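# Stack four empty cartons in a crossed two-layer pile

## Task

Build a pile of the four empty cartons at the middle of the table. The bottom layer is two cartons lying next to each other. The top layer is the other two, laid crosswise over that pair. No carton may be crushed, and the pile must stay standing once the robots let go.

## Robot and tools

SETUP. Four identical i2rt Big YAM arms, arm1 to arm4, work around one table. Each has six revolute joints, a two-finger gripper and a wrist camera (arm1_cam_wrist to arm4_cam_wrist). Four room cameras do not move with any arm: cam_a, cam_b, cam_near_a and cam_near_b. The hand reaches about 1.0 m from the joint1 axis. Foot positions in metres: arm1 (+0.616, -0.593, +0.915), arm2 (+0.630, +0.561, +0.990), arm3 (-0.613, +0.528, +0.902), arm4 (-0.533, -0.636, +0.954). Each foot faces along its own +x, rotated about z toward the table.

FRAME. Every pose uses one scene frame: metres, origin on the floor, +z up. Quaternions are written w, x, y, z. The reported "hand" is the point between the finger pads, roughly 1 cm short of the fingertips. The fingers point along the hand's +z axis and open and close along its y axis. "hand_target" is where the hand would be at the joint targets the drive now holds. Printed hand positions get less accurate at long reach.

move. Optional keys are arm1, arm2, arm3, arm4 and cameras. An arm you leave out keeps its previous command and may still be pushing toward it. Each arm's entry is an object that can contain:
- "joints": a dict of absolute targets by name. joint1_rad -2.879..2.879 (base yaw, positive is counter-clockwise seen from above). joint2_rad 0..3.141 (shoulder). joint3_rad 0..3.019 (elbow). joint4_rad -1.692..1.57 (hand pitch, positive tips the fingers up). joint5_rad -1.57..1.57 (sideways swing, positive is to the arm's right). joint6_rad -2.094..2.094 (roll, positive is clockwise seen from behind). gripper_m 0..0.093, the fingertip gap in metres.
- "min_time_s": 0.1..8 s, used with joints. It sets the shortest duration of that arm's joint motions.
- "target": one list of 7 numbers [x, y, z, qw, qx, qy, qz]. This is an absolute hand pose in the scene frame, in metres. The hand follows a straight line to it, starting from its current hand_target. When target is given, joints may only contain gripper_m.
- "speed": the top speed of the hand path, 0.002..0.5 m/s, default 0.25. Turning is capped at twice this value in rad/s. It is only allowed together with target.
All hand paths in one call finish at the same moment, paced by the slowest. A path lasts at most 10 s and a whole action at most 15 s. Paths do not avoid objects or other arms. At each control step the controller keeps the commanded pose within 100 mm and 20 degrees of the measured hand. The hand lags the path, can drift off it, can overshoot the speed when the arm is nearly straight, and often stops 1 cm or more from the pose. Joints move at different rates, so a pure joint move can make the hand swing wide. An unknown key makes the call invalid. An out-of-range value gets it refused, and then the later move, wait and finished_scene calls in the same reply are skipped.
"cameras" is a list of names or ["all"]. An empty list returns no images. Leaving it out returns all images on a call with no action and none otherwise. A call with no action returns the full state, the images and the scene number.

wait: "seconds" 0..10, plus optional cameras. Nothing new is commanded during the wait.
zoom_image: "camera" plus "region" [x0, y0, x1, y1] in pixels, with (0, 0) at the top-left. The region is at most 504 by 504 and can only come from the newest images.
read_manual: returns licence text only.
finished_scene: "scene" is the current scene number. Make it the last call of a reply, and only once the pile stands by itself.

RESULTS. Each robot reports joint_positions, Joint velocities (rad/s; the gripper in m/s; "within noise" means still), joint torques (joints 3 and 4 wrap at ±28 N m), hand, hand_target, joint_status and hand_status. The "move" line lists each arm that was sent a motion, with "done" or its worst status. Status words:
- off_target: the joint stopped short and may still be pushing.
- time_out: the joint ran out of time and keeps pushing toward a nearby target. To relieve the push, resend the joint's reported position.
- not_followed, "joint command not followed", "pose unreachable": a safety check blocked the command, for example against self-collision or collision with another arm. The arm may keep trying.
- on_its_own: motion this call did not command. Its "held at" values are targets, not readings.
An arm listed under "as last shown" got no command in this call, so its lines are repeats. The "pictures" line gives the order of the images, and images can be slightly older than the state. MOTOR HOT warns of heating. OVER-TEMPERATURE FAULT means the arm went limp for 30 to 60 s or more. Afterwards, a key marked limit_stop_at_motor_heat has to be sent again.

GRIPPER. Holding something firmly, gripper_m reads up to 0.005 narrower than the part, or on some grippers up to 0.002 wider. Closed on nothing, it reads 0.000 to 0.003. Once the target is about 0.005 below the reading at first contact, the gripper squeezes at its full force of roughly 50 to 64 N per pad. These cartons are empty and soft, so use a target only slightly below the contact width. To release, send a width well above the reading.

CAMERAS. The prompt gives intrinsics (K, distortion) and T_world_to_cam for each camera. Room cameras may be off by a few degrees or millimetres. Wrist camera poses depend on the reported joint positions.

AVOID. Do not let two arms press together, and do not close a gripper on another arm's fingers. Either fails the task, and the collision check can react too late. Avoid hard hits, slams, and knocking things off the work area. Do not drop cartons, let go of one while it is moving, or crush one. The arms do not stop on contact and can push hard. Long pushing, holding a load, or staying stretched out heats the motors. Loose objects may sometimes be nudged by outside pushes. The scene keeps running while you think, holding your last command.

Each tool is called after ">>>" by a JSON object that holds its "name" and its "arguments", one argument or row to a line.

## Session

>>> {"name": "move", "arguments": {

}}

Nothing of this call was run. Scene 2 begins with your next reply.

>>> {"name": "move", "arguments": {

}}

>>> {"name": "zoom_image", "arguments": {
  "camera": "cam_near_b",
  "region": [270, 230, 630, 480]
}}

>>> {"name": "zoom_image", "arguments": {
  "camera": "cam_near_a",
  "region": [190, 240, 630, 420]
}}

Scene clock: 0.00 s.
Joint torques (N m): no reading
Heat: arm1: hottest joint1_rad 37 °C; arm2: hottest joint1_rad 35 °C; arm3: hottest joint3_rad 36 °C; arm4: hottest joint1_rad 41 °C.
Joint velocities: within noise
arm1.joint_positions: joint1_rad=+0.328 joint2_rad=+0.613 joint3_rad=+1.402 joint4_rad=-1.249 joint5_rad=-0.191 joint6_rad=-0.064 gripper_m=+0.09396
arm1.joint_status: not commanded
arm1.hand: x=+0.3884 y=-0.5100 z=+1.4810 quat_wxyz=(-0.063, +0.838, -0.127, -0.527) (m; scene frame)
arm1.hand_target: x=+0.3910 y=-0.5114 z=+1.4928 quat_wxyz=(-0.067, +0.831, -0.124, -0.538) (m; scene frame)
arm1.hand_status: not commanded
arm2.joint_positions: joint1_rad=+0.178 joint2_rad=+0.637 joint3_rad=+1.317 joint4_rad=-1.338 joint5_rad=+0.119 joint6_rad=+0.322 gripper_m=+0.09396
arm2.joint_status: not commanded
arm2.hand: x=+0.4686 y=+0.3728 z=+1.4915 quat_wxyz=(-0.216, -0.860, -0.247, +0.391) (m; scene frame)
arm2.hand_target: x=+0.4695 y=+0.3740 z=+1.5042 quat_wxyz=(-0.224, -0.854, -0.245, +0.401) (m; scene frame)
arm2.hand_status: not commanded
arm3.joint_positions: joint1_rad=-0.182 joint2_rad=+0.526 joint3_rad=+1.317 joint4_rad=-1.483 joint5_rad=-0.105 joint6_rad=-0.195 gripper_m=+0.09396
arm3.joint_status: not commanded
arm3.hand: x=-0.5119 y=+0.3684 z=+1.3946 quat_wxyz=(-0.369, -0.371, -0.825, +0.213) (m; scene frame)
arm3.hand_target: x=-0.5129 y=+0.3703 z=+1.4072 quat_wxyz=(-0.380, -0.368, -0.819, +0.222) (m; scene frame)
arm3.hand_status: not commanded
arm4.joint_positions: joint1_rad=+0.123 joint2_rad=+0.645 joint3_rad=+1.427 joint4_rad=-1.276 joint5_rad=-0.007 joint6_rad=-0.285 gripper_m=+0.09396
arm4.joint_status: not commanded
arm4.hand: x=-0.4240 y=-0.4131 z=+1.5181 quat_wxyz=(-0.469, +0.554, -0.655, -0.210) (m; scene frame)
arm4.hand_target: x=-0.4253 y=-0.4158 z=+1.5272 quat_wxyz=(-0.477, +0.551, -0.651, -0.213) (m; scene frame)
arm4.hand_status: not commanded
pictures: arm1_cam_wrist, arm2_cam_wrist, arm3_cam_wrist, arm4_cam_wrist, cam_a, cam_b, cam_near_a, cam_near_b
camera_calibration:
arm1_cam_wrist: T_world_to_cam=[[0.269501, 0.96282, -0.0186432, 0.413525], [0.840259, -0.244565, -0.483893, 0.269023], [-0.470461, 0.114744, -0.874929, 1.66139], [0, 0, 0, 1]] pos_world=[0.444122, -0.522991, 1.59148]
arm2_cam_wrist: T_world_to_cam=[[-0.595357, 0.783328, -0.178739, 0.254131], [0.792348, 0.535538, -0.292204, -0.130137], [-0.13317, -0.315589, -0.939505, 1.70654], [0, 0, 0, 1]] pos_world=[0.481673, 0.409192, 1.6107]
arm3_cam_wrist: T_world_to_cam=[[-0.766993, -0.636362, 0.0822444, -0.273324], [-0.632108, 0.727321, -0.267288, -0.214407], [0.110274, -0.256995, -0.960101, 1.6129], [0, 0, 0, 1]] pos_world=[-0.523027, 0.396518, 1.51372]
arm4_cam_wrist: T_world_to_cam=[[0.923272, -0.289782, 0.252181, -0.114035], [-0.167938, -0.894892, -0.413479, 0.190402], [0.345494, 0.339403, -0.874894, 1.7375], [0, 0, 0, 1]] pos_world=[-0.463035, -0.452369, 1.62761]

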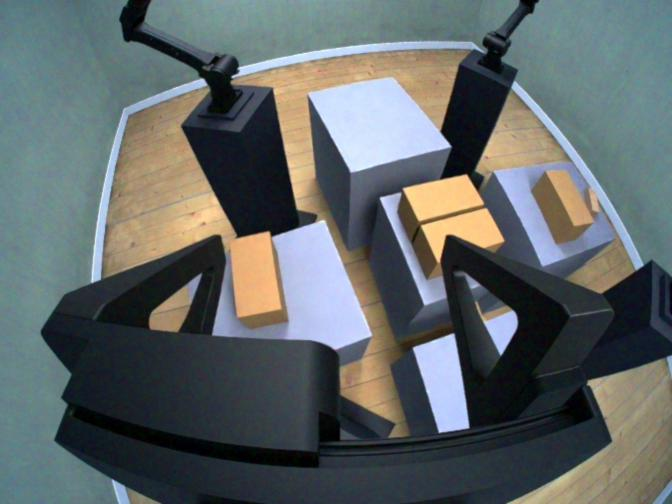

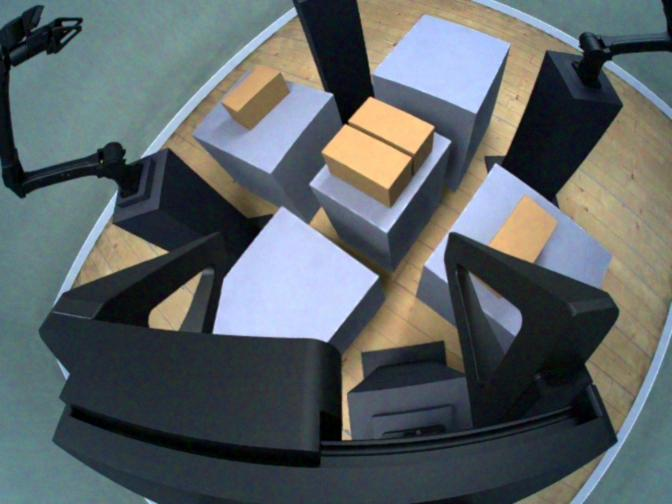

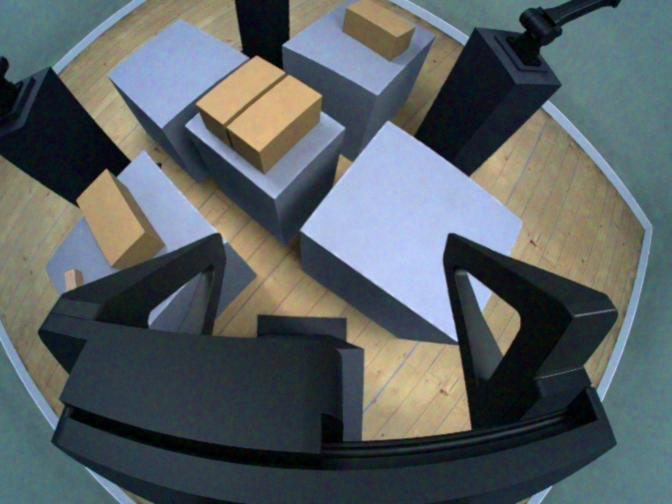

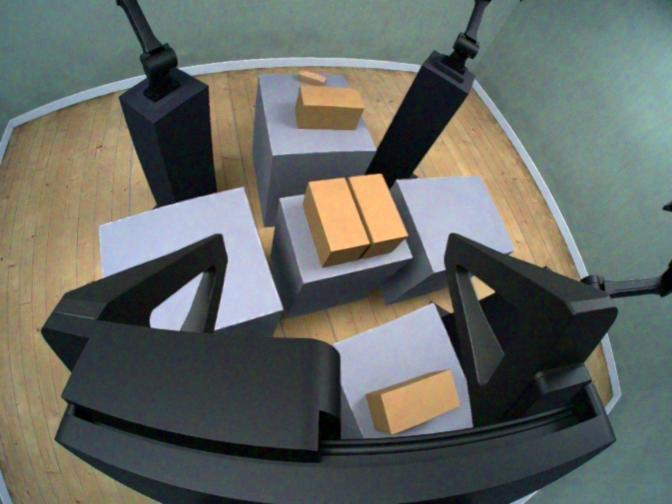

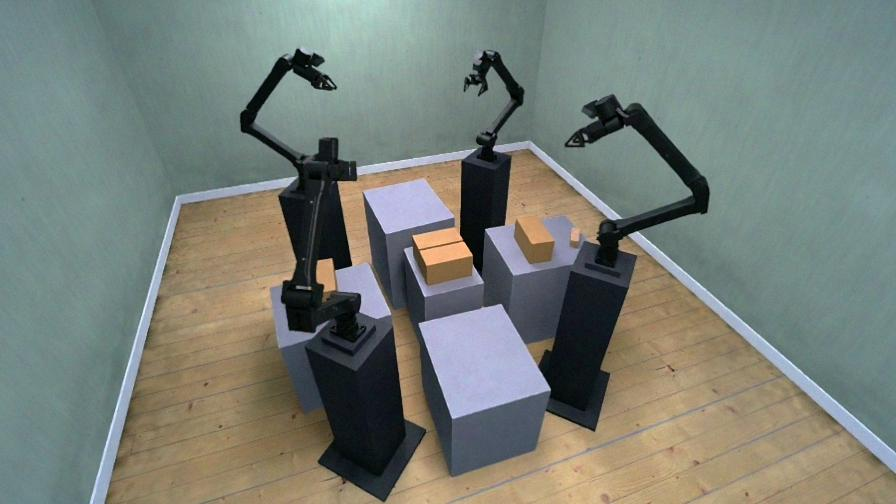

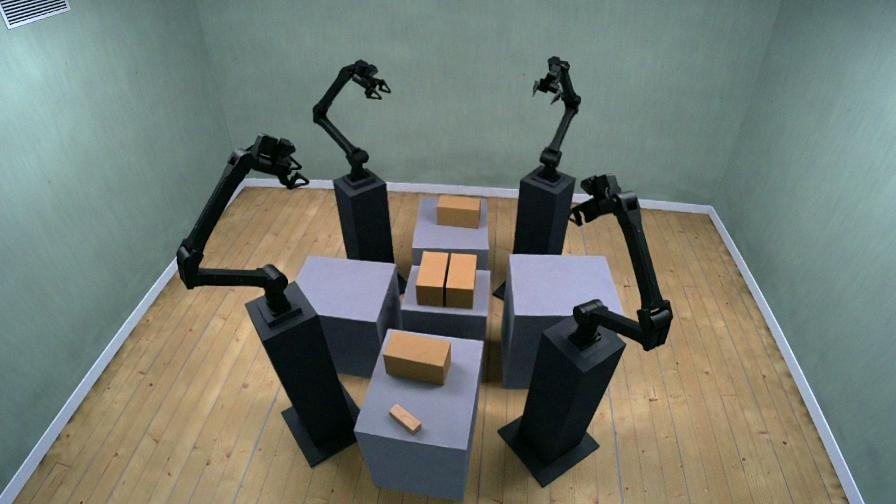

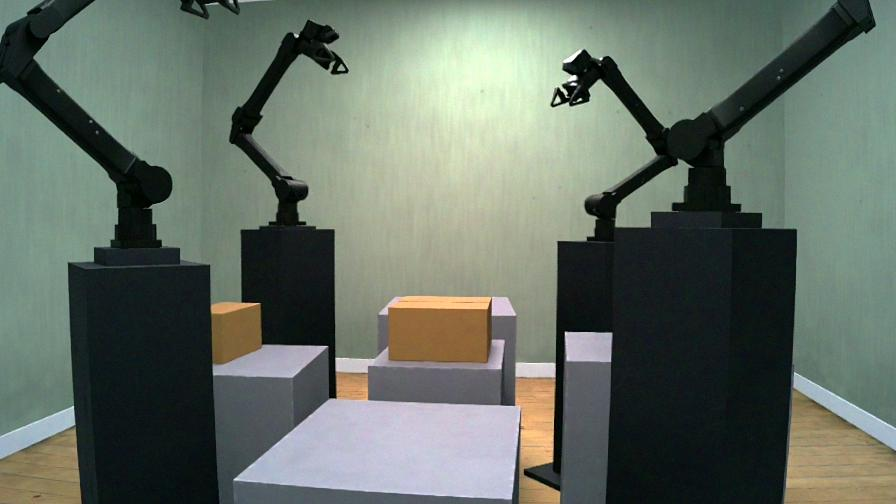

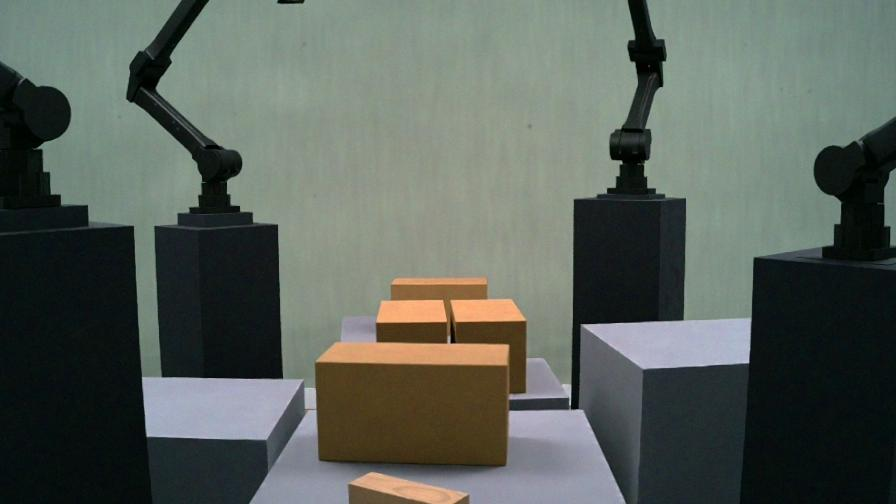

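Scaled by 1.400 from the camera's 896x504 image, which has a finer 1280x720 frame.

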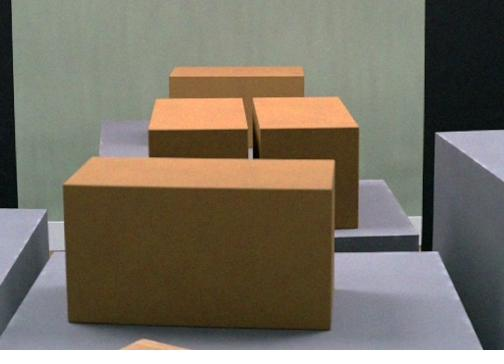

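Scaled by 1.145 from the camera's 896x504 image, which has a finer 1280x720 frame.

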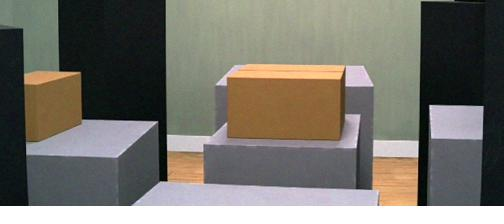

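>>> {"name": "move", "arguments": {
  "arm2": {"joints": {"joint1_rad": -0.76, "joint2_rad": 1.641, "joint3_rad": 0.755, "joint4_rad": -0.656, "joint5_rad": 0, "joint6_rad": 0, "gripper_m": 0.005}, "min_time_s": 2},
  "arm3": {"joints": {"joint1_rad": 0.975, "joint2_rad": 1.754, "joint3_rad": 1.22, "joint4_rad": -1.01, "joint5_rad": 0, "joint6_rad": 0, "gripper_m": 0.005}, "min_time_s": 2},
  "arm1": {"joints": {"joint1_rad": 0.96, "joint2_rad": 1.742, "joint3_rad": 0.89, "joint4_rad": -0.70, "joint5_rad": 0, "joint6_rad": 0, "gripper_m": 0.005}, "min_time_s": 2},
  "arm4": {"joints": {"joint1_rad": -1.02, "joint2_rad": 1.728, "joint3_rad": 0.725, "joint4_rad": -0.54, "joint5_rad": 0, "joint6_rad": 0, "gripper_m": 0.005}, "min_time_s": 2},
  "cameras": []
}}

>>> {"name": "move", "arguments": {
  "arm2": {"target": [0.28, 0.54, 0.74, 0, 0.9537, 0, -0.3007], "speed": 0.3},
  "arm3": {"target": [-0.13, 0.565, 0.74, 0.3007, 0, 0.9537, 0], "speed": 0.3},
  "arm1": {"target": [0.205, -0.65, 0.67, 0, 0.9537, 0, -0.3007], "speed": 0.3},
  "arm4": {"target": [-0.19, -0.645, 0.67, 0.3007, 0, 0.9537, 0], "speed": 0.3},
  "cameras": ["arm1_cam_wrist","arm2_cam_wrist","arm3_cam_wrist","arm4_cam_wrist","cam_b","cam_near_b"]
}}

Scene clock: 8.57 s.
Joint torques (N m): arm1=[0.62 -9.88 4.62 0.76 0.15 0.15] | arm2=[0.09 -8.29 6.27 1.37 -0.19 -0.12] | arm3=[0.09 -15.44 7.87 0.61 0.21 0.24] | arm4=[-0.21 -10.64 5.27 0.55 0.13 -0.08]
Heat: arm1: hottest joint1_rad 37 °C; arm2: hottest joint1_rad 35 °C; arm3: hottest joint3_rad 37 °C; arm4: hottest joint1_rad 41 °C.
move: arm1 done; arm2 done; arm3 done; arm4 done
Joint velocities: within noise
arm1.joint_positions: joint1_rad=+0.950 joint2_rad=+1.737 joint3_rad=+0.891 joint4_rad=-0.713 joint5_rad=-0.004 joint6_rad=-0.007 gripper_m=+0.00510
arm1.joint_status: all done
arm1.hand: x=+0.2123 y=-0.6500 z=+0.8740 quat_wxyz=(+0.003, +0.997, +0.074, -0.006) (m; scene frame)
arm1.hand_target: x=+0.2108 y=-0.6536 z=+0.8719 quat_wxyz=(+0.001, +0.997, +0.075, -0.010) (m; scene frame)
arm1.hand_status: not commanded
arm2.joint_positions: joint1_rad=-0.756 joint2_rad=+1.637 joint3_rad=+0.755 joint4_rad=-0.670 joint5_rad=+0.004 joint6_rad=+0.010 gripper_m=+0.00509
arm2.joint_status: all done
arm2.hand: x=+0.2672 y=+0.5611 z=+0.9541 quat_wxyz=(+0.001, -1.000, +0.003, +0.013) (m; scene frame)
arm2.hand_target: x=+0.2645 y=+0.5620 z=+0.9528 quat_wxyz=(-0.001, -1.000, +0.000, +0.018) (m; scene frame)
arm2.hand_status: not commanded
arm3.joint_positions: joint1_rad=+0.978 joint2_rad=+1.764 joint3_rad=+1.208 joint4_rad=-1.020 joint5_rad=-0.003 joint6_rad=-0.008 gripper_m=+0.00508
arm3.joint_status: all done
arm3.hand: x=-0.1303 y=+0.5630 z=+0.9429 quat_wxyz=(+0.001, +0.040, -0.999, -0.003) (m; scene frame)
arm3.hand_target: x=-0.1216 y=+0.5618 z=+0.9517 quat_wxyz=(-0.015, +0.035, -0.999, -0.002) (m; scene frame)
arm3.hand_status: not commanded
arm4.joint_positions: joint1_rad=-1.013 joint2_rad=+1.719 joint3_rad=+0.731 joint4_rad=-0.548 joint5_rad=-0.001 joint6_rad=-0.009 gripper_m=+0.00507
arm4.joint_status: all done
arm4.hand: x=-0.1687 y=-0.6446 z=+0.8823 quat_wxyz=(-0.018, -0.006, -1.000, -0.001) (m; scene frame)
arm4.hand_target: x=-0.1722 y=-0.6473 z=+0.8780 quat_wxyz=(-0.014, -0.015, -1.000, -0.001) (m; scene frame)
arm4.hand_status: not commanded
pictures: none
No camera images: "cameras" was empty.

Scene clock: 10.73 s.
Joint torques (N m): arm1=[1.14 -9.11 -0.12 1.85 0.21 0.16] | arm2=[2.43 -9.35 -1.83 2.65 0.22 0.1] | arm3=[1.32 -12.81 2.48 1.78 0.27 0.21] | arm4=[-0.67 -9.99 -2.41 1.66 0.01 -0.25]
Heat: arm1: hottest joint1_rad 37 °C; arm2: hottest joint1_rad 35 °C; arm3: hottest joint3_rad 37 °C; arm4: hottest joint1_rad 41 °C.
move: arm1 done; arm2 done; arm3 done; arm4 done
Joint velocities: within noise
arm1.joint_positions: joint1_rad=+0.977 joint2_rad=+2.390 joint3_rad=+0.636 joint4_rad=+0.781 joint5_rad=+0.102 joint6_rad=+0.143 gripper_m=+0.00510
arm1.joint_status: not commanded
arm1.hand: x=+0.2043 y=-0.6440 z=+0.6746 quat_wxyz=(-0.002, +0.955, -0.004, -0.298) (m; scene frame)
arm1.hand_target: x=+0.2051 y=-0.6498 z=+0.6701 quat_wxyz=(+0.000, +0.954, +0.000, -0.301) (m; scene frame)
arm1.hand_status: done (0.008 m and 0.6 deg from the pose sent, 0.204 m and 35.4 deg at the start)
arm2.joint_positions: joint1_rad=-0.684 joint2_rad=+2.497 joint3_rad=+0.504 joint4_rad=+1.013 joint5_rad=+0.046 joint6_rad=+0.061 gripper_m=+0.00509
arm2.joint_status: not commanded
arm2.hand: x=+0.2810 y=+0.5435 z=+0.7425 quat_wxyz=(+0.001, -0.955, +0.000, +0.296) (m; scene frame)
arm2.hand_target: x=+0.2801 y=+0.5400 z=+0.7400 quat_wxyz=(+0.000, -0.954, +0.000, +0.300) (m; scene frame)
arm2.hand_status: done (0.004 m and 0.6 deg from the pose sent, 0.215 m and 33.5 deg at the start)
arm3.joint_positions: joint1_rad=+0.989 joint2_rad=+2.117 joint3_rad=+0.720 joint4_rad=+0.421 joint5_rad=+0.055 joint6_rad=+0.070 gripper_m=+0.00508
arm3.joint_status: not commanded
arm3.hand: x=-0.1320 y=+0.5590 z=+0.7406 quat_wxyz=(-0.296, -0.002, -0.955, +0.002) (m; scene frame)
arm3.hand_target: x=-0.1301 y=+0.5650 z=+0.7401 quat_wxyz=(-0.301, +0.000, -0.954, +0.000) (m; scene frame)
arm3.hand_status: done (0.006 m and 0.7 deg from the pose sent, 0.203 m and 35.4 deg at the start)
arm4.joint_positions: joint1_rad=-1.013 joint2_rad=+2.617 joint3_rad=+0.550 joint4_rad=+1.107 joint5_rad=-0.015 joint6_rad=-0.020 gripper_m=+0.00507
arm4.joint_status: not commanded
arm4.hand: x=-0.1885 y=-0.6412 z=+0.6762 quat_wxyz=(-0.301, +0.001, -0.954, -0.002) (m; scene frame)
arm4.hand_target: x=-0.1900 y=-0.6449 z=+0.6702 quat_wxyz=(-0.301, +0.000, -0.954, +0.000) (m; scene frame)
arm4.hand_status: done (0.007 m and 0.3 deg from the pose sent, 0.213 m and 32.9 deg at the start)
pictures: arm1_cam_wrist, arm2_cam_wrist, arm3_cam_wrist, arm4_cam_wrist, cam_b, cam_near_b
camera_calibration:
arm1_cam_wrist: T_world_to_cam=[[-0.00469693, 0.999976, 0.00510127, 0.641002], [0.999947, 0.00464985, 0.00920172, -0.204042], [0.00917778, 0.00514422, -0.999945, 0.800475], [0, 0, 0, 1]] pos_world=[0.199696, -0.644156, 0.799038]
arm2_cam_wrist: T_world_to_cam=[[-0.000223098, 0.999999, 0.00111811, -0.543704], [0.99994, 0.000210838, 0.010953, -0.284143], [0.0109528, 0.00112048, -0.999939, 0.864005], [0, 0, 0, 1]] pos_world=[0.274541, 0.542795, 0.867673]
arm3_cam_wrist: T_world_to_cam=[[-0.000512193, -0.999986, 0.00519578, 0.554581], [-0.999977, 0.0005476, 0.00681532, -0.132994], [-0.00681807, -0.00519216, -0.999963, 0.865521], [0, 0, 0, 1]] pos_world=[-0.126805, 0.55914, 0.863514]
arm4_cam_wrist: T_world_to_cam=[[0.0139732, -0.999902, 0.000330876, -0.64172], [-0.999882, -0.0139709, 0.00631687, -0.198167], [-0.00631163, -0.000419104, -0.99998, 0.797389], [0, 0, 0, 1]] pos_world=[-0.184144, -0.644092, 0.798837]

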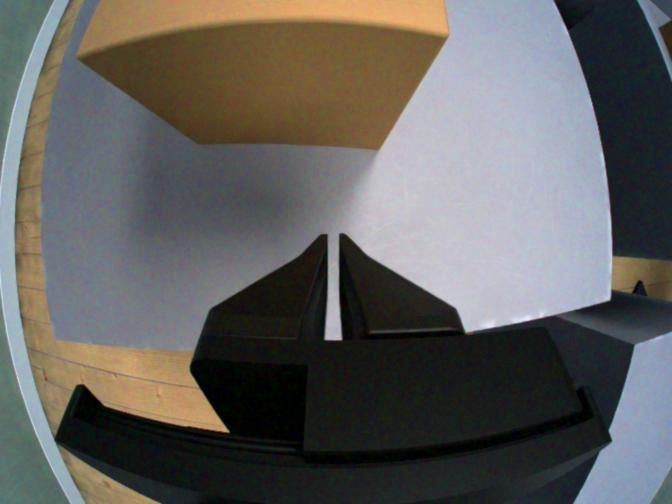

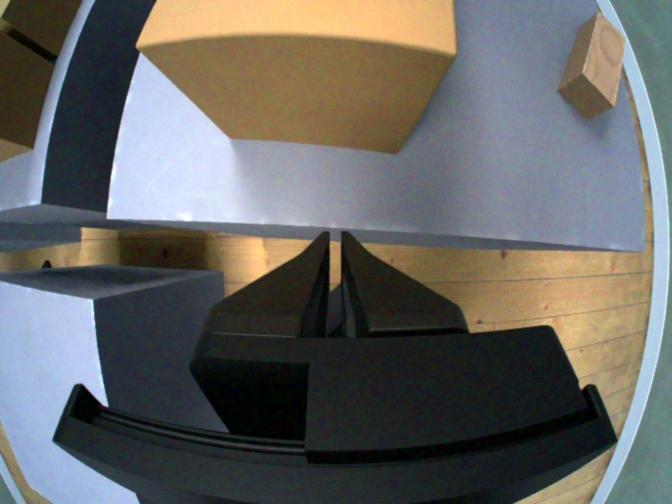

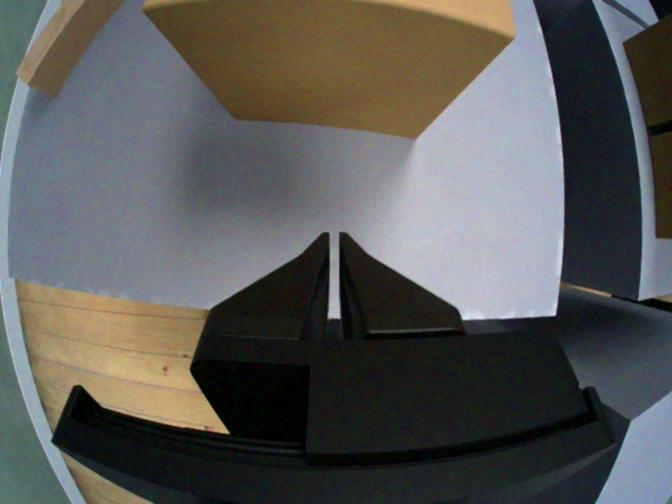

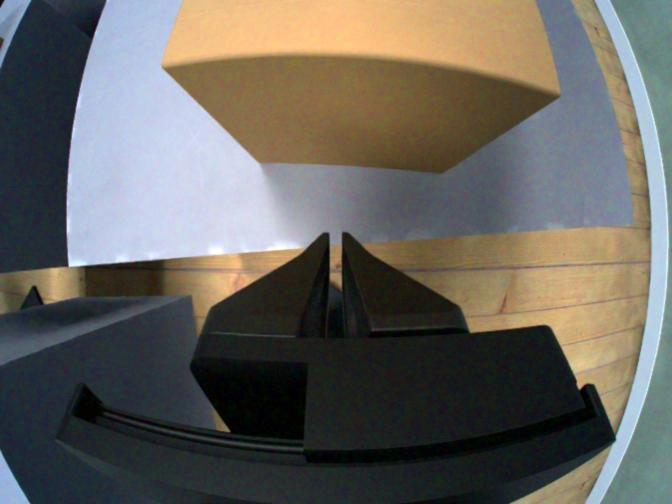

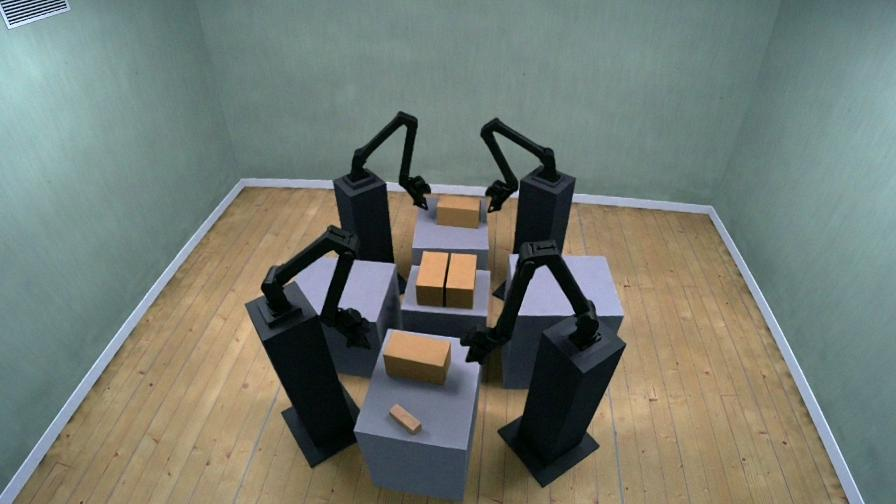

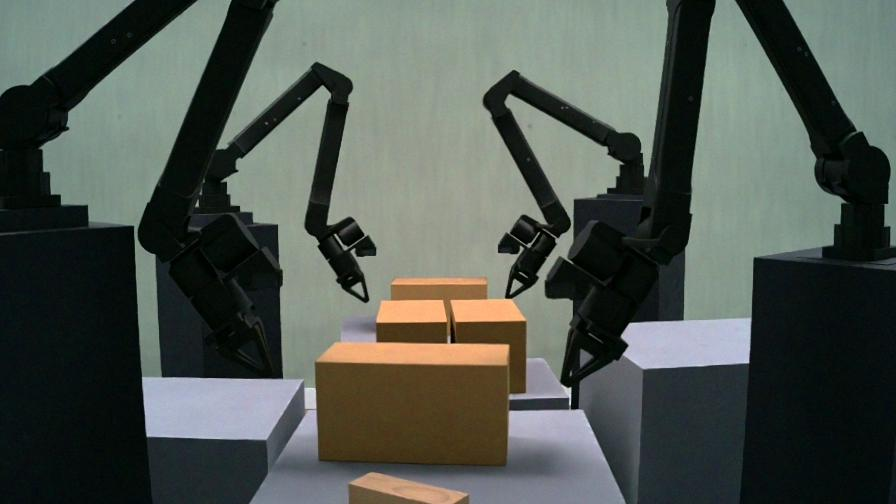

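>>> {"name": "move", "arguments": {
  "arm2": {"target": [0.156, 0.528, 0.738, 0, 0.9537, 0, -0.3007], "speed": 0.12},
  "arm3": {"target": [0.002, 0.570, 0.738, 0.3007, 0, 0.9537, 0], "speed": 0.12},
  "arm1": {"target": [0.080, -0.683, 0.662, 0, 0.9537, 0, -0.3007], "speed": 0.12},
  "arm4": {"target": [-0.082, -0.660, 0.662, 0.3007, 0, 0.9537, 0], "speed": 0.12},
  "cameras": ["arm1_cam_wrist","arm2_cam_wrist","arm3_cam_wrist","arm4_cam_wrist","cam_near_b"]
}}

Scene clock: 15.03 s.
Joint torques (N m): arm1=[0.67 -12.51 6.57 1.78 0.27 0.14] | arm2=[1.49 -14.15 4.85 1.98 0.23 0.06] | arm3=[0.15 -16.26 9.31 1.73 0.15 0.08] | arm4=[-1.14 -16.03 3.48 1.65 0.06 -0.28]
Heat: arm1: hottest joint1_rad 37 °C; arm2: hottest joint1_rad 35 °C; arm3: hottest joint3_rad 37 °C; arm4: hottest joint1_rad 41 °C.
move: arm1 off_target; arm2 off_target; arm3 off_target; arm4 off_target
Joint velocities: within noise
arm1.joint_positions: joint1_rad=+1.006 joint2_rad=+2.409 joint3_rad=+0.891 joint4_rad=+0.444 joint5_rad=+0.113 joint6_rad=+0.165 gripper_m=+0.00509
arm1.joint_status: not commanded
arm1.hand: x=+0.1342 y=-0.6682 z=+0.6499 quat_wxyz=(-0.009, +0.968, +0.001, -0.252) (m; scene frame)
arm1.hand_target: x=+0.0834 y=-0.6827 z=+0.6666 quat_wxyz=(+0.000, +0.954, +0.000, -0.301) (m; scene frame)
arm1.hand_status: off_target (0.057 m and 6.0 deg from the pose sent, 0.131 m and 0.6 deg at the start)
arm2.joint_positions: joint1_rad=-0.676 joint2_rad=+2.448 joint3_rad=+0.738 joint4_rad=+0.641 joint5_rad=+0.047 joint6_rad=+0.066 gripper_m=+0.00509
arm2.joint_status: not commanded
arm2.hand: x=+0.2055 y=+0.5347 z=+0.7185 quat_wxyz=(+0.004, -0.967, -0.002, +0.253) (m; scene frame)
arm2.hand_target: x=+0.1579 y=+0.5279 z=+0.7405 quat_wxyz=(+0.000, -0.954, +0.000, +0.301) (m; scene frame)
arm2.hand_status: off_target (0.054 m and 5.7 deg from the pose sent, 0.126 m and 0.6 deg at the start)
arm3.joint_positions: joint1_rad=+0.989 joint2_rad=+2.236 joint3_rad=+1.020 joint4_rad=+0.149 joint5_rad=+0.050 joint6_rad=+0.070 gripper_m=+0.00507
arm3.joint_status: not commanded
arm3.hand: x=-0.0523 y=+0.5667 z=+0.7152 quat_wxyz=(-0.252, +0.000, -0.968, +0.003) (m; scene frame)
arm3.hand_target: x=-0.0021 y=+0.5697 z=+0.7420 quat_wxyz=(-0.301, +0.000, -0.954, +0.000) (m; scene frame)
arm3.hand_status: off_target (0.059 m and 5.8 deg from the pose sent, 0.134 m and 0.7 deg at the start)
arm4.joint_positions: joint1_rad=-1.041 joint2_rad=+2.565 joint3_rad=+0.738 joint4_rad=+0.764 joint5_rad=-0.035 joint6_rad=-0.046 gripper_m=+0.00507
arm4.joint_status: not commanded
arm4.hand: x=-0.1325 y=-0.6502 z=+0.6478 quat_wxyz=(-0.252, +0.002, -0.968, -0.006) (m; scene frame)
arm4.hand_target: x=-0.0840 y=-0.6603 z=+0.6648 quat_wxyz=(-0.301, +0.000, -0.954, +0.001) (m; scene frame)
arm4.hand_status: off_target (0.053 m and 5.8 deg from the pose sent, 0.109 m and 0.2 deg at the start)
pictures: arm1_cam_wrist, arm2_cam_wrist, arm3_cam_wrist, arm4_cam_wrist, cam_near_b
camera_calibration:
arm1_cam_wrist: T_world_to_cam=[[-0.0104546, 0.999745, 0.0200229, 0.656009], [0.99435, 0.00827854, 0.105833, -0.193307], [0.10564, 0.0210162, -0.994182, 0.770475], [0, 0, 0, 1]] pos_world=[0.11768, -0.670434, 0.773316]
arm2_cam_wrist: T_world_to_cam=[[-0.00369424, 0.99997, 0.00674335, -0.538168], [0.995017, 0.00300385, 0.0996646, -0.272684], [0.0996414, 0.00707793, -0.994998, 0.815766], [0, 0, 0, 1]] pos_world=[0.188053, 0.533197, 0.842492]
arm3_cam_wrist: T_world_to_cam=[[0.00331397, -0.999962, 0.00804653, 0.560689], [-0.995267, -0.0025167, 0.0971446, -0.115734], [-0.0971206, -0.00833038, -0.995238, 0.834329], [0, 0, 0, 1]] pos_world=[-0.0360136, 0.567327, 0.837087]
arm4_cam_wrist: T_world_to_cam=[[0.0180416, -0.99981, -0.0074036, -0.645874], [-0.993963, -0.0187366, 0.108102, -0.210319], [-0.108221, 0.00540857, -0.994112, 0.755908], [0, 0, 0, 1]] pos_world=[-0.115592, -0.65378, 0.769412]

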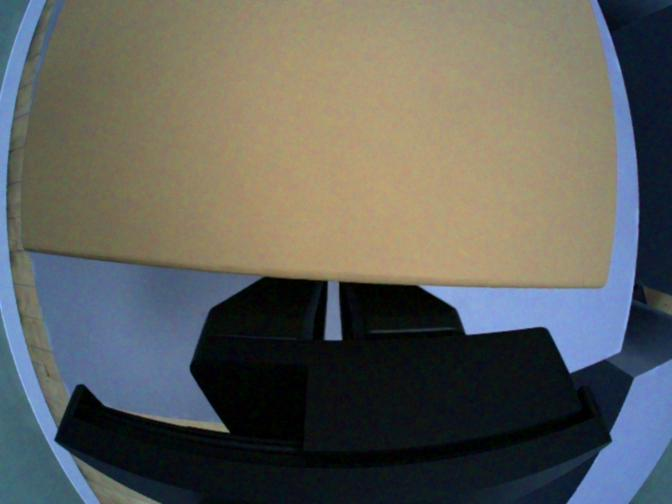

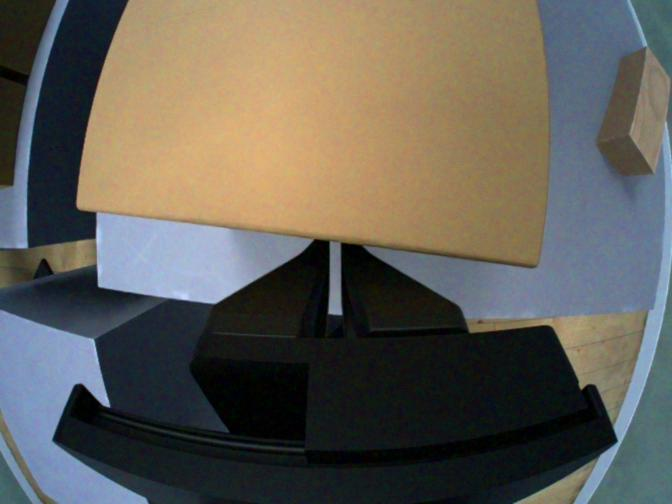

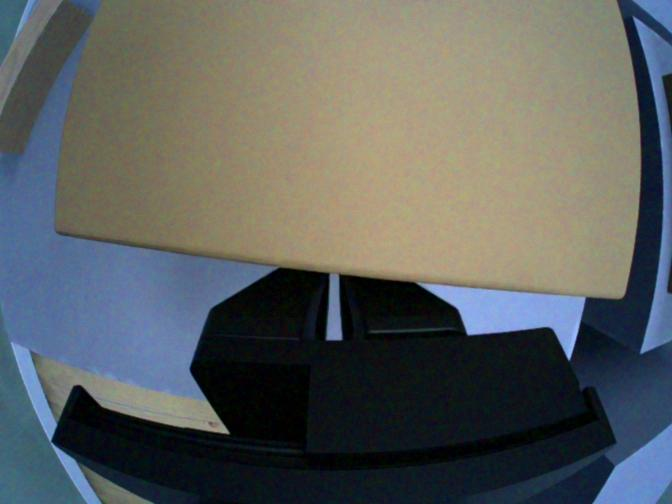

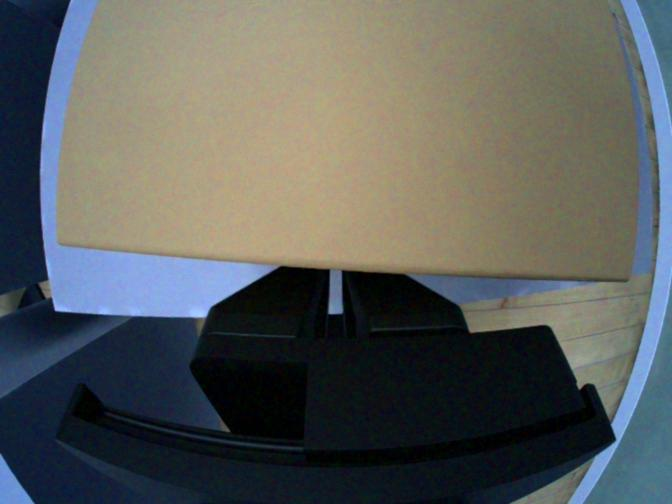

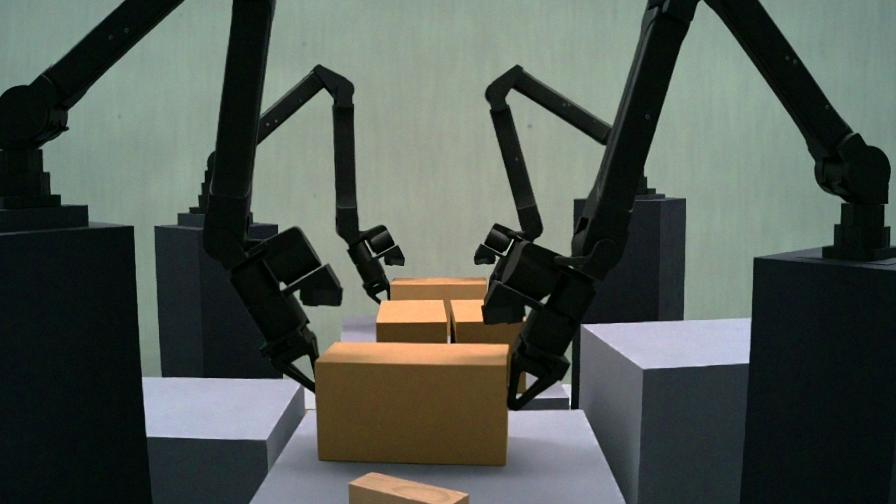

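>>> {"name": "move", "arguments": {
  "arm2": {"target": [0.155, 0.530, 0.915, 0, 0.9537, 0, -0.3007], "speed": 0.1},
  "arm3": {"target": [0.0, 0.568, 0.92, 0.3007, 0, 0.9537, 0], "speed": 0.1},
  "arm1": {"target": [0.082, -0.683, 0.915, 0, 0.9537, 0, -0.3007], "speed": 0.1},
  "arm4": {"target": [-0.082, -0.660, 0.915, 0.3007, 0, 0.9537, 0], "speed": 0.1},
  "cameras": ["cam_near_b","cam_near_a"]
}}

Scene clock: 19.57 s.
Joint torques (N m): arm1=[0.5 -13.68 9.17 2.18 0.29 0.07] | arm2=[1.03 -12.63 7.83 3.08 0.09 -0.03] | arm3=[-0.03 -17.44 11.69 2.07 0.13 0.05] | arm4=[-0.67 -13.63 10.25 2.81 0.03 -0.27]
Heat: arm1: hottest joint1_rad 37 °C; arm2: hottest joint1_rad 35 °C; arm3: hottest joint3_rad 38 °C; arm4: hottest joint1_rad 41 °C.
move: arm1 off_target; arm2 off_target; arm3 off_target; arm4 off_target
Joint velocities: within noise
arm1.joint_positions: joint1_rad=+1.010 joint2_rad=+1.766 joint3_rad=+0.803 joint4_rad=-0.148 joint5_rad=+0.113 joint6_rad=+0.174 gripper_m=+0.00509
arm1.joint_status: not commanded
arm1.hand: x=+0.1320 y=-0.6701 z=+0.8691 quat_wxyz=(-0.012, +0.972, -0.001, -0.234) (m; scene frame)
arm1.hand_target: x=+0.0864 y=-0.6824 z=+0.9175 quat_wxyz=(+0.000, +0.954, +0.000, -0.301) (m; scene frame)
arm1.hand_status: off_target (0.069 m and 8.1 deg from the pose sent, 0.271 m and 6.0 deg at the start)
arm2.joint_positions: joint1_rad=-0.676 joint2_rad=+1.885 joint3_rad=+0.612 joint4_rad=+0.175 joint5_rad=+0.047 joint6_rad=+0.067 gripper_m=+0.00508
arm2.joint_status: not commanded
arm2.hand: x=+0.2009 y=+0.5344 z=+0.8777 quat_wxyz=(+0.005, -0.971, -0.002, +0.239) (m; scene frame)
arm2.hand_target: x=+0.1575 y=+0.5301 z=+0.9162 quat_wxyz=(+0.000, -0.954, +0.000, +0.301) (m; scene frame)
arm2.hand_status: off_target (0.059 m and 7.3 deg from the pose sent, 0.203 m and 5.7 deg at the start)
arm3.joint_positions: joint1_rad=+0.989 joint2_rad=+1.865 joint3_rad=+1.014 joint4_rad=-0.257 joint5_rad=+0.050 joint6_rad=+0.070 gripper_m=+0.00507
arm3.joint_status: not commanded
arm3.hand: x=-0.0553 y=+0.5660 z=+0.8679 quat_wxyz=(-0.232, +0.001, -0.973, +0.004) (m; scene frame)
arm3.hand_target: x=-0.0059 y=+0.5675 z=+0.9233 quat_wxyz=(-0.301, +0.000, -0.954, +0.000) (m; scene frame)
arm3.hand_status: off_target (0.076 m and 8.2 deg from the pose sent, 0.211 m and 5.8 deg at the start)
arm4.joint_positions: joint1_rad=-1.045 joint2_rad=+1.699 joint3_rad=+0.525 joint4_rad=+0.061 joint5_rad=-0.033 joint6_rad=-0.046 gripper_m=+0.00507
arm4.joint_status: not commanded
arm4.hand: x=-0.1378 y=-0.6525 z=+0.8769 quat_wxyz=(-0.228, +0.000, -0.974, -0.005) (m; scene frame)
arm4.hand_target: x=-0.0860 y=-0.6599 z=+0.9177 quat_wxyz=(-0.300, +0.000, -0.954, +0.001) (m; scene frame)
arm4.hand_status: off_target (0.068 m and 8.6 deg from the pose sent, 0.272 m and 5.8 deg at the start)
pictures: cam_near_a, cam_near_b

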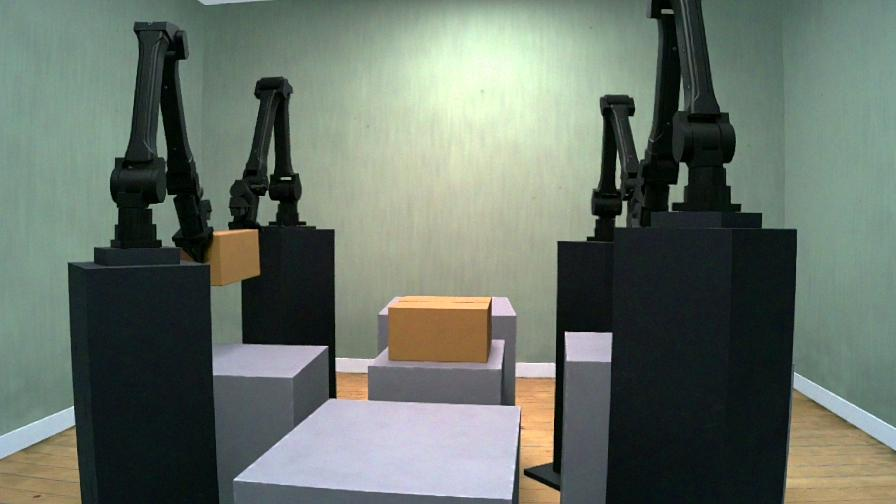

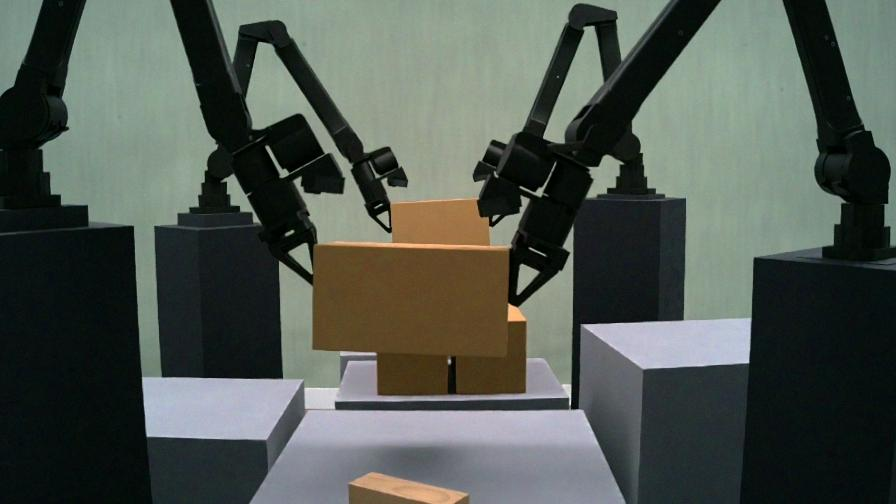

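>>> {"name": "move", "arguments": {
  "arm2": {"target": [0.11, 0.25, 0.92, 0, 0.9537, 0, -0.3007], "speed": 0.15},
  "arm3": {"target": [-0.055, 0.26, 0.928, 0.3007, 0, 0.9537, 0], "speed": 0.15},
  "arm1": {"target": [0.095, -0.37, 0.925, 0, 0.9537, 0, -0.3007], "speed": 0.15},
  "arm4": {"target": [-0.077, -0.37, 0.92, 0.3007, 0, 0.9537, 0], "speed": 0.15},
  "cameras": ["cam_near_b","cam_near_a"]
}}

Scene clock: 23.70 s.
Joint torques (N m): arm1=[0.56 -10.7 11.78 1.78 -0.73 0.04] | arm2=[-1.44 -12.45 12.88 1.81 0.91 0.03] | arm3=[1.2 -15.56 12.93 1.68 -0.94 0.01] | arm4=[-0.5 -12.16 14.27 1.69 0.96 -0.09]
Heat: arm1: hottest joint3_rad 38 °C; arm2: hottest joint1_rad 35 °C; arm3: hottest joint3_rad 39 °C; arm4: hottest joint1_rad 41 °C.
move: arm1 off_target; arm2 off_target; arm3 off_target; arm4 off_target
Joint velocities: within noise
arm1.joint_positions: joint1_rad=+0.316 joint2_rad=+1.760 joint3_rad=+0.883 joint4_rad=-0.255 joint5_rad=-0.253 joint6_rad=-0.404 gripper_m=+0.00509
arm1.joint_status: not commanded
arm1.hand: x=+0.1487 y=-0.3900 z=+0.8917 quat_wxyz=(+0.017, +0.968, -0.016, -0.249) (m; scene frame)
arm1.hand_target: x=+0.1002 y=-0.3724 z=+0.9289 quat_wxyz=(+0.000, +0.954, +0.000, -0.301) (m; scene frame)
arm1.hand_status: off_target (0.066 m and 6.8 deg from the pose sent, 0.307 m and 8.1 deg at the start)
arm2.joint_positions: joint1_rad=-0.102 joint2_rad=+2.025 joint3_rad=+1.043 joint4_rad=-0.157 joint5_rad=+0.329 joint6_rad=+0.540 gripper_m=+0.00508
arm2.joint_status: not commanded
arm2.hand: x=+0.1501 y=+0.2635 z=+0.9007 quat_wxyz=(+0.013, -0.963, -0.021, +0.268) (m; scene frame)
arm2.hand_target: x=+0.1125 y=+0.2519 z=+0.9221 quat_wxyz=(+0.000, -0.954, +0.000, +0.301) (m; scene frame)
arm2.hand_status: off_target (0.047 m and 4.8 deg from the pose sent, 0.302 m and 7.3 deg at the start)
arm3.joint_positions: joint1_rad=+0.368 joint2_rad=+1.855 joint3_rad=+1.072 joint4_rad=-0.362 joint5_rad=-0.272 joint6_rad=-0.438 gripper_m=+0.00507
arm3.joint_status: not commanded
arm3.hand: x=-0.1053 y=+0.2793 z=+0.8875 quat_wxyz=(-0.248, -0.020, -0.968, -0.021) (m; scene frame)
arm3.hand_target: x=-0.0600 y=+0.2627 z=+0.9313 quat_wxyz=(-0.301, +0.000, -0.954, +0.000) (m; scene frame)
arm3.hand_status: off_target (0.067 m and 7.1 deg from the pose sent, 0.312 m and 8.2 deg at the start)
arm4.joint_positions: joint1_rad=-0.337 joint2_rad=+1.795 joint3_rad=+0.780 joint4_rad=-0.153 joint5_rad=+0.334 joint6_rad=+0.544 gripper_m=+0.00507
arm4.joint_status: not commanded
arm4.hand: x=-0.1267 y=-0.3980 z=+0.8952 quat_wxyz=(-0.255, +0.020, -0.966, +0.023) (m; scene frame)
arm4.hand_target: x=-0.0813 y=-0.3727 z=+0.9239 quat_wxyz=(-0.301, +0.000, -0.954, +0.000) (m; scene frame)
arm4.hand_status: off_target (0.062 m and 6.4 deg from the pose sent, 0.292 m and 8.6 deg at the start)
pictures: cam_near_a, cam_near_b

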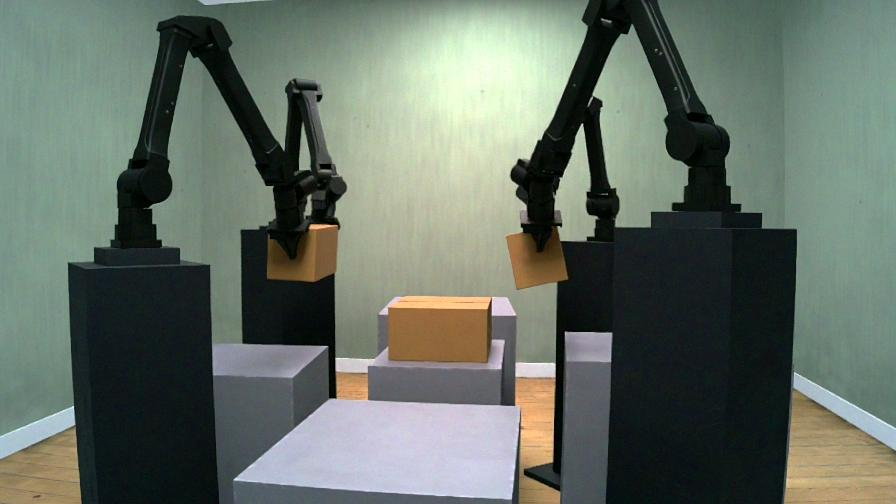

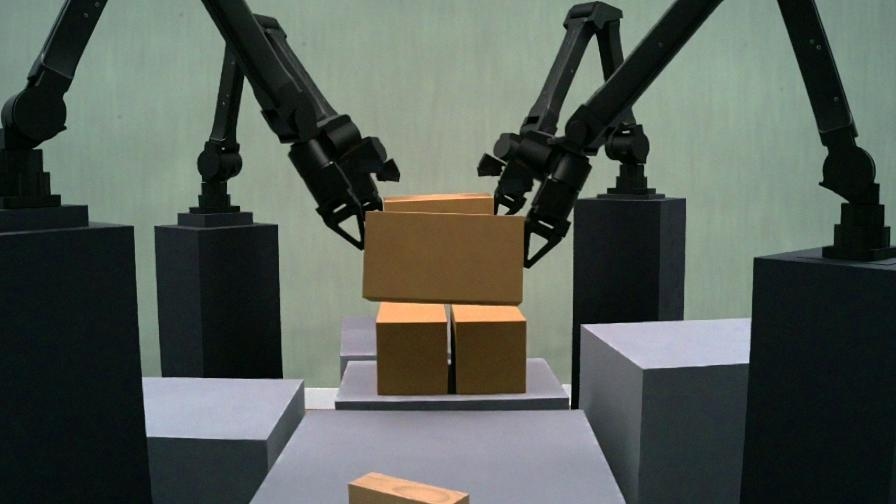

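>>> {"name": "move", "arguments": {
  "arm2": {"target": [0.096, 0.062, 0.925, 0, 0.9537, 0, -0.3007], "speed": 0.12},
  "arm3": {"target": [-0.073, 0.052, 0.935, 0.3007, 0, 0.9537, 0], "speed": 0.12},
  "cameras": ["cam_near_b","cam_near_a"]
}}

Scene clock: 27.50 s.
Joint torques (N m): arm1=[0.56 -10.75 11.79 1.76 -0.73 0.05] | arm2=[-2.02 -17.08 14.76 1.51 1.21 0.11] | arm3=[2.37 -19.72 13.44 1.16 -1.5 0] | arm4=[-0.56 -12.28 14.34 1.72 0.98 -0.08]
Heat: arm1: hottest joint3_rad 40 °C; arm2: hottest joint1_rad 35 °C; arm3: hottest joint3_rad 40 °C; arm4: hottest joint1_rad 41 °C.
move: arm2 off_target; arm3 off_target
Joint velocities: within noise
arm1, arm4: as last shown
arm2.joint_positions: joint1_rad=+0.129 joint2_rad=+2.274 joint3_rad=+1.569 joint4_rad=-0.511 joint5_rad=+0.422 joint6_rad=+0.750 gripper_m=+0.00508
arm2.joint_status: not commanded
arm2.hand: x=+0.1379 y=+0.0708 z=+0.9043 quat_wxyz=(+0.014, -0.962, -0.029, +0.272) (m; scene frame)
arm2.hand_target: x=+0.0983 y=+0.0649 z=+0.9269 quat_wxyz=(+0.000, -0.954, +0.000, +0.301) (m; scene frame)
arm2.hand_status: off_target (0.048 m and 5.1 deg from the pose sent, 0.210 m and 4.8 deg at the start)
arm3.joint_positions: joint1_rad=+0.058 joint2_rad=+2.108 joint3_rad=+1.533 joint4_rad=-0.657 joint5_rad=-0.404 joint6_rad=-0.719 gripper_m=+0.00507
arm3.joint_status: not commanded
arm3.hand: x=-0.1172 y=+0.0694 z=+0.8937 quat_wxyz=(-0.258, -0.029, -0.965, -0.026) (m; scene frame)
arm3.hand_target: x=-0.0767 y=+0.0561 z=+0.9374 quat_wxyz=(-0.301, +0.000, -0.954, +0.000) (m; scene frame)
arm3.hand_status: off_target (0.063 m and 6.8 deg from the pose sent, 0.234 m and 7.1 deg at the start)
arm4.joint_positions: joint1_rad=-0.337 joint2_rad=+1.795 joint3_rad=+0.780 joint4_rad=-0.153 joint5_rad=+0.335 joint6_rad=+0.545 gripper_m=+0.00507
arm4.hand: x=-0.1267 y=-0.3981 z=+0.8952 quat_wxyz=(-0.255, +0.019, -0.966, +0.023) (m; scene frame)
pictures: cam_near_a, cam_near_b

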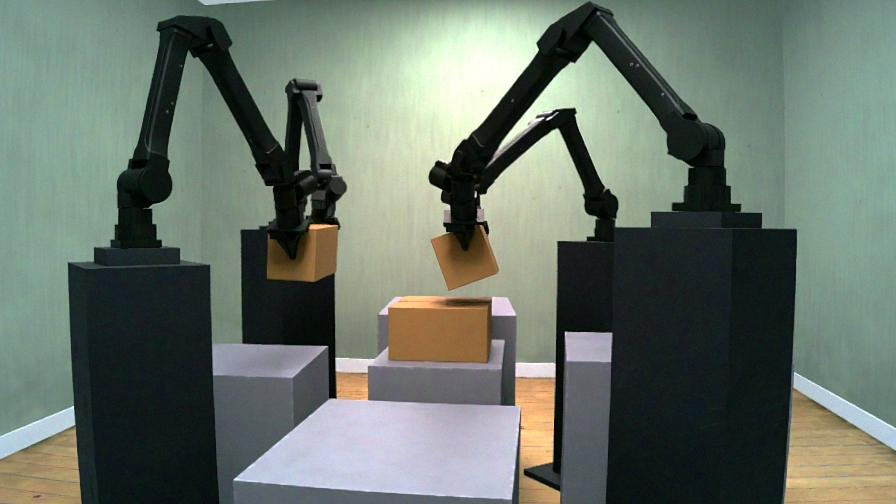

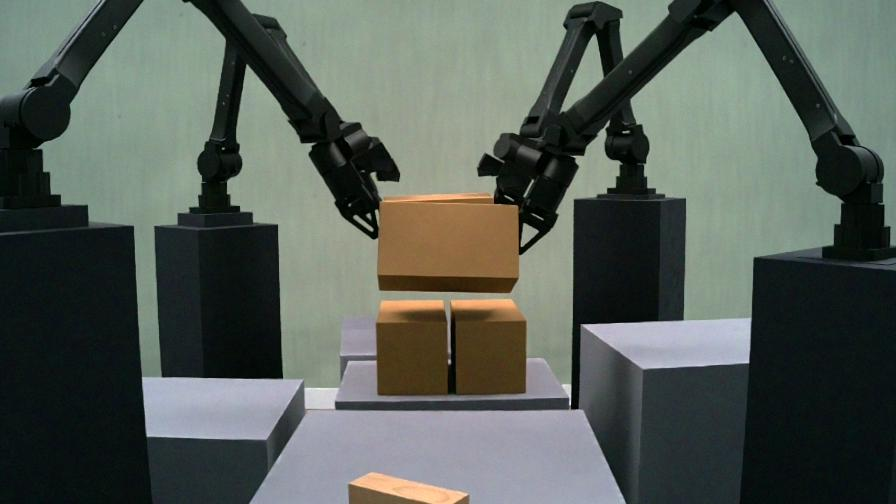

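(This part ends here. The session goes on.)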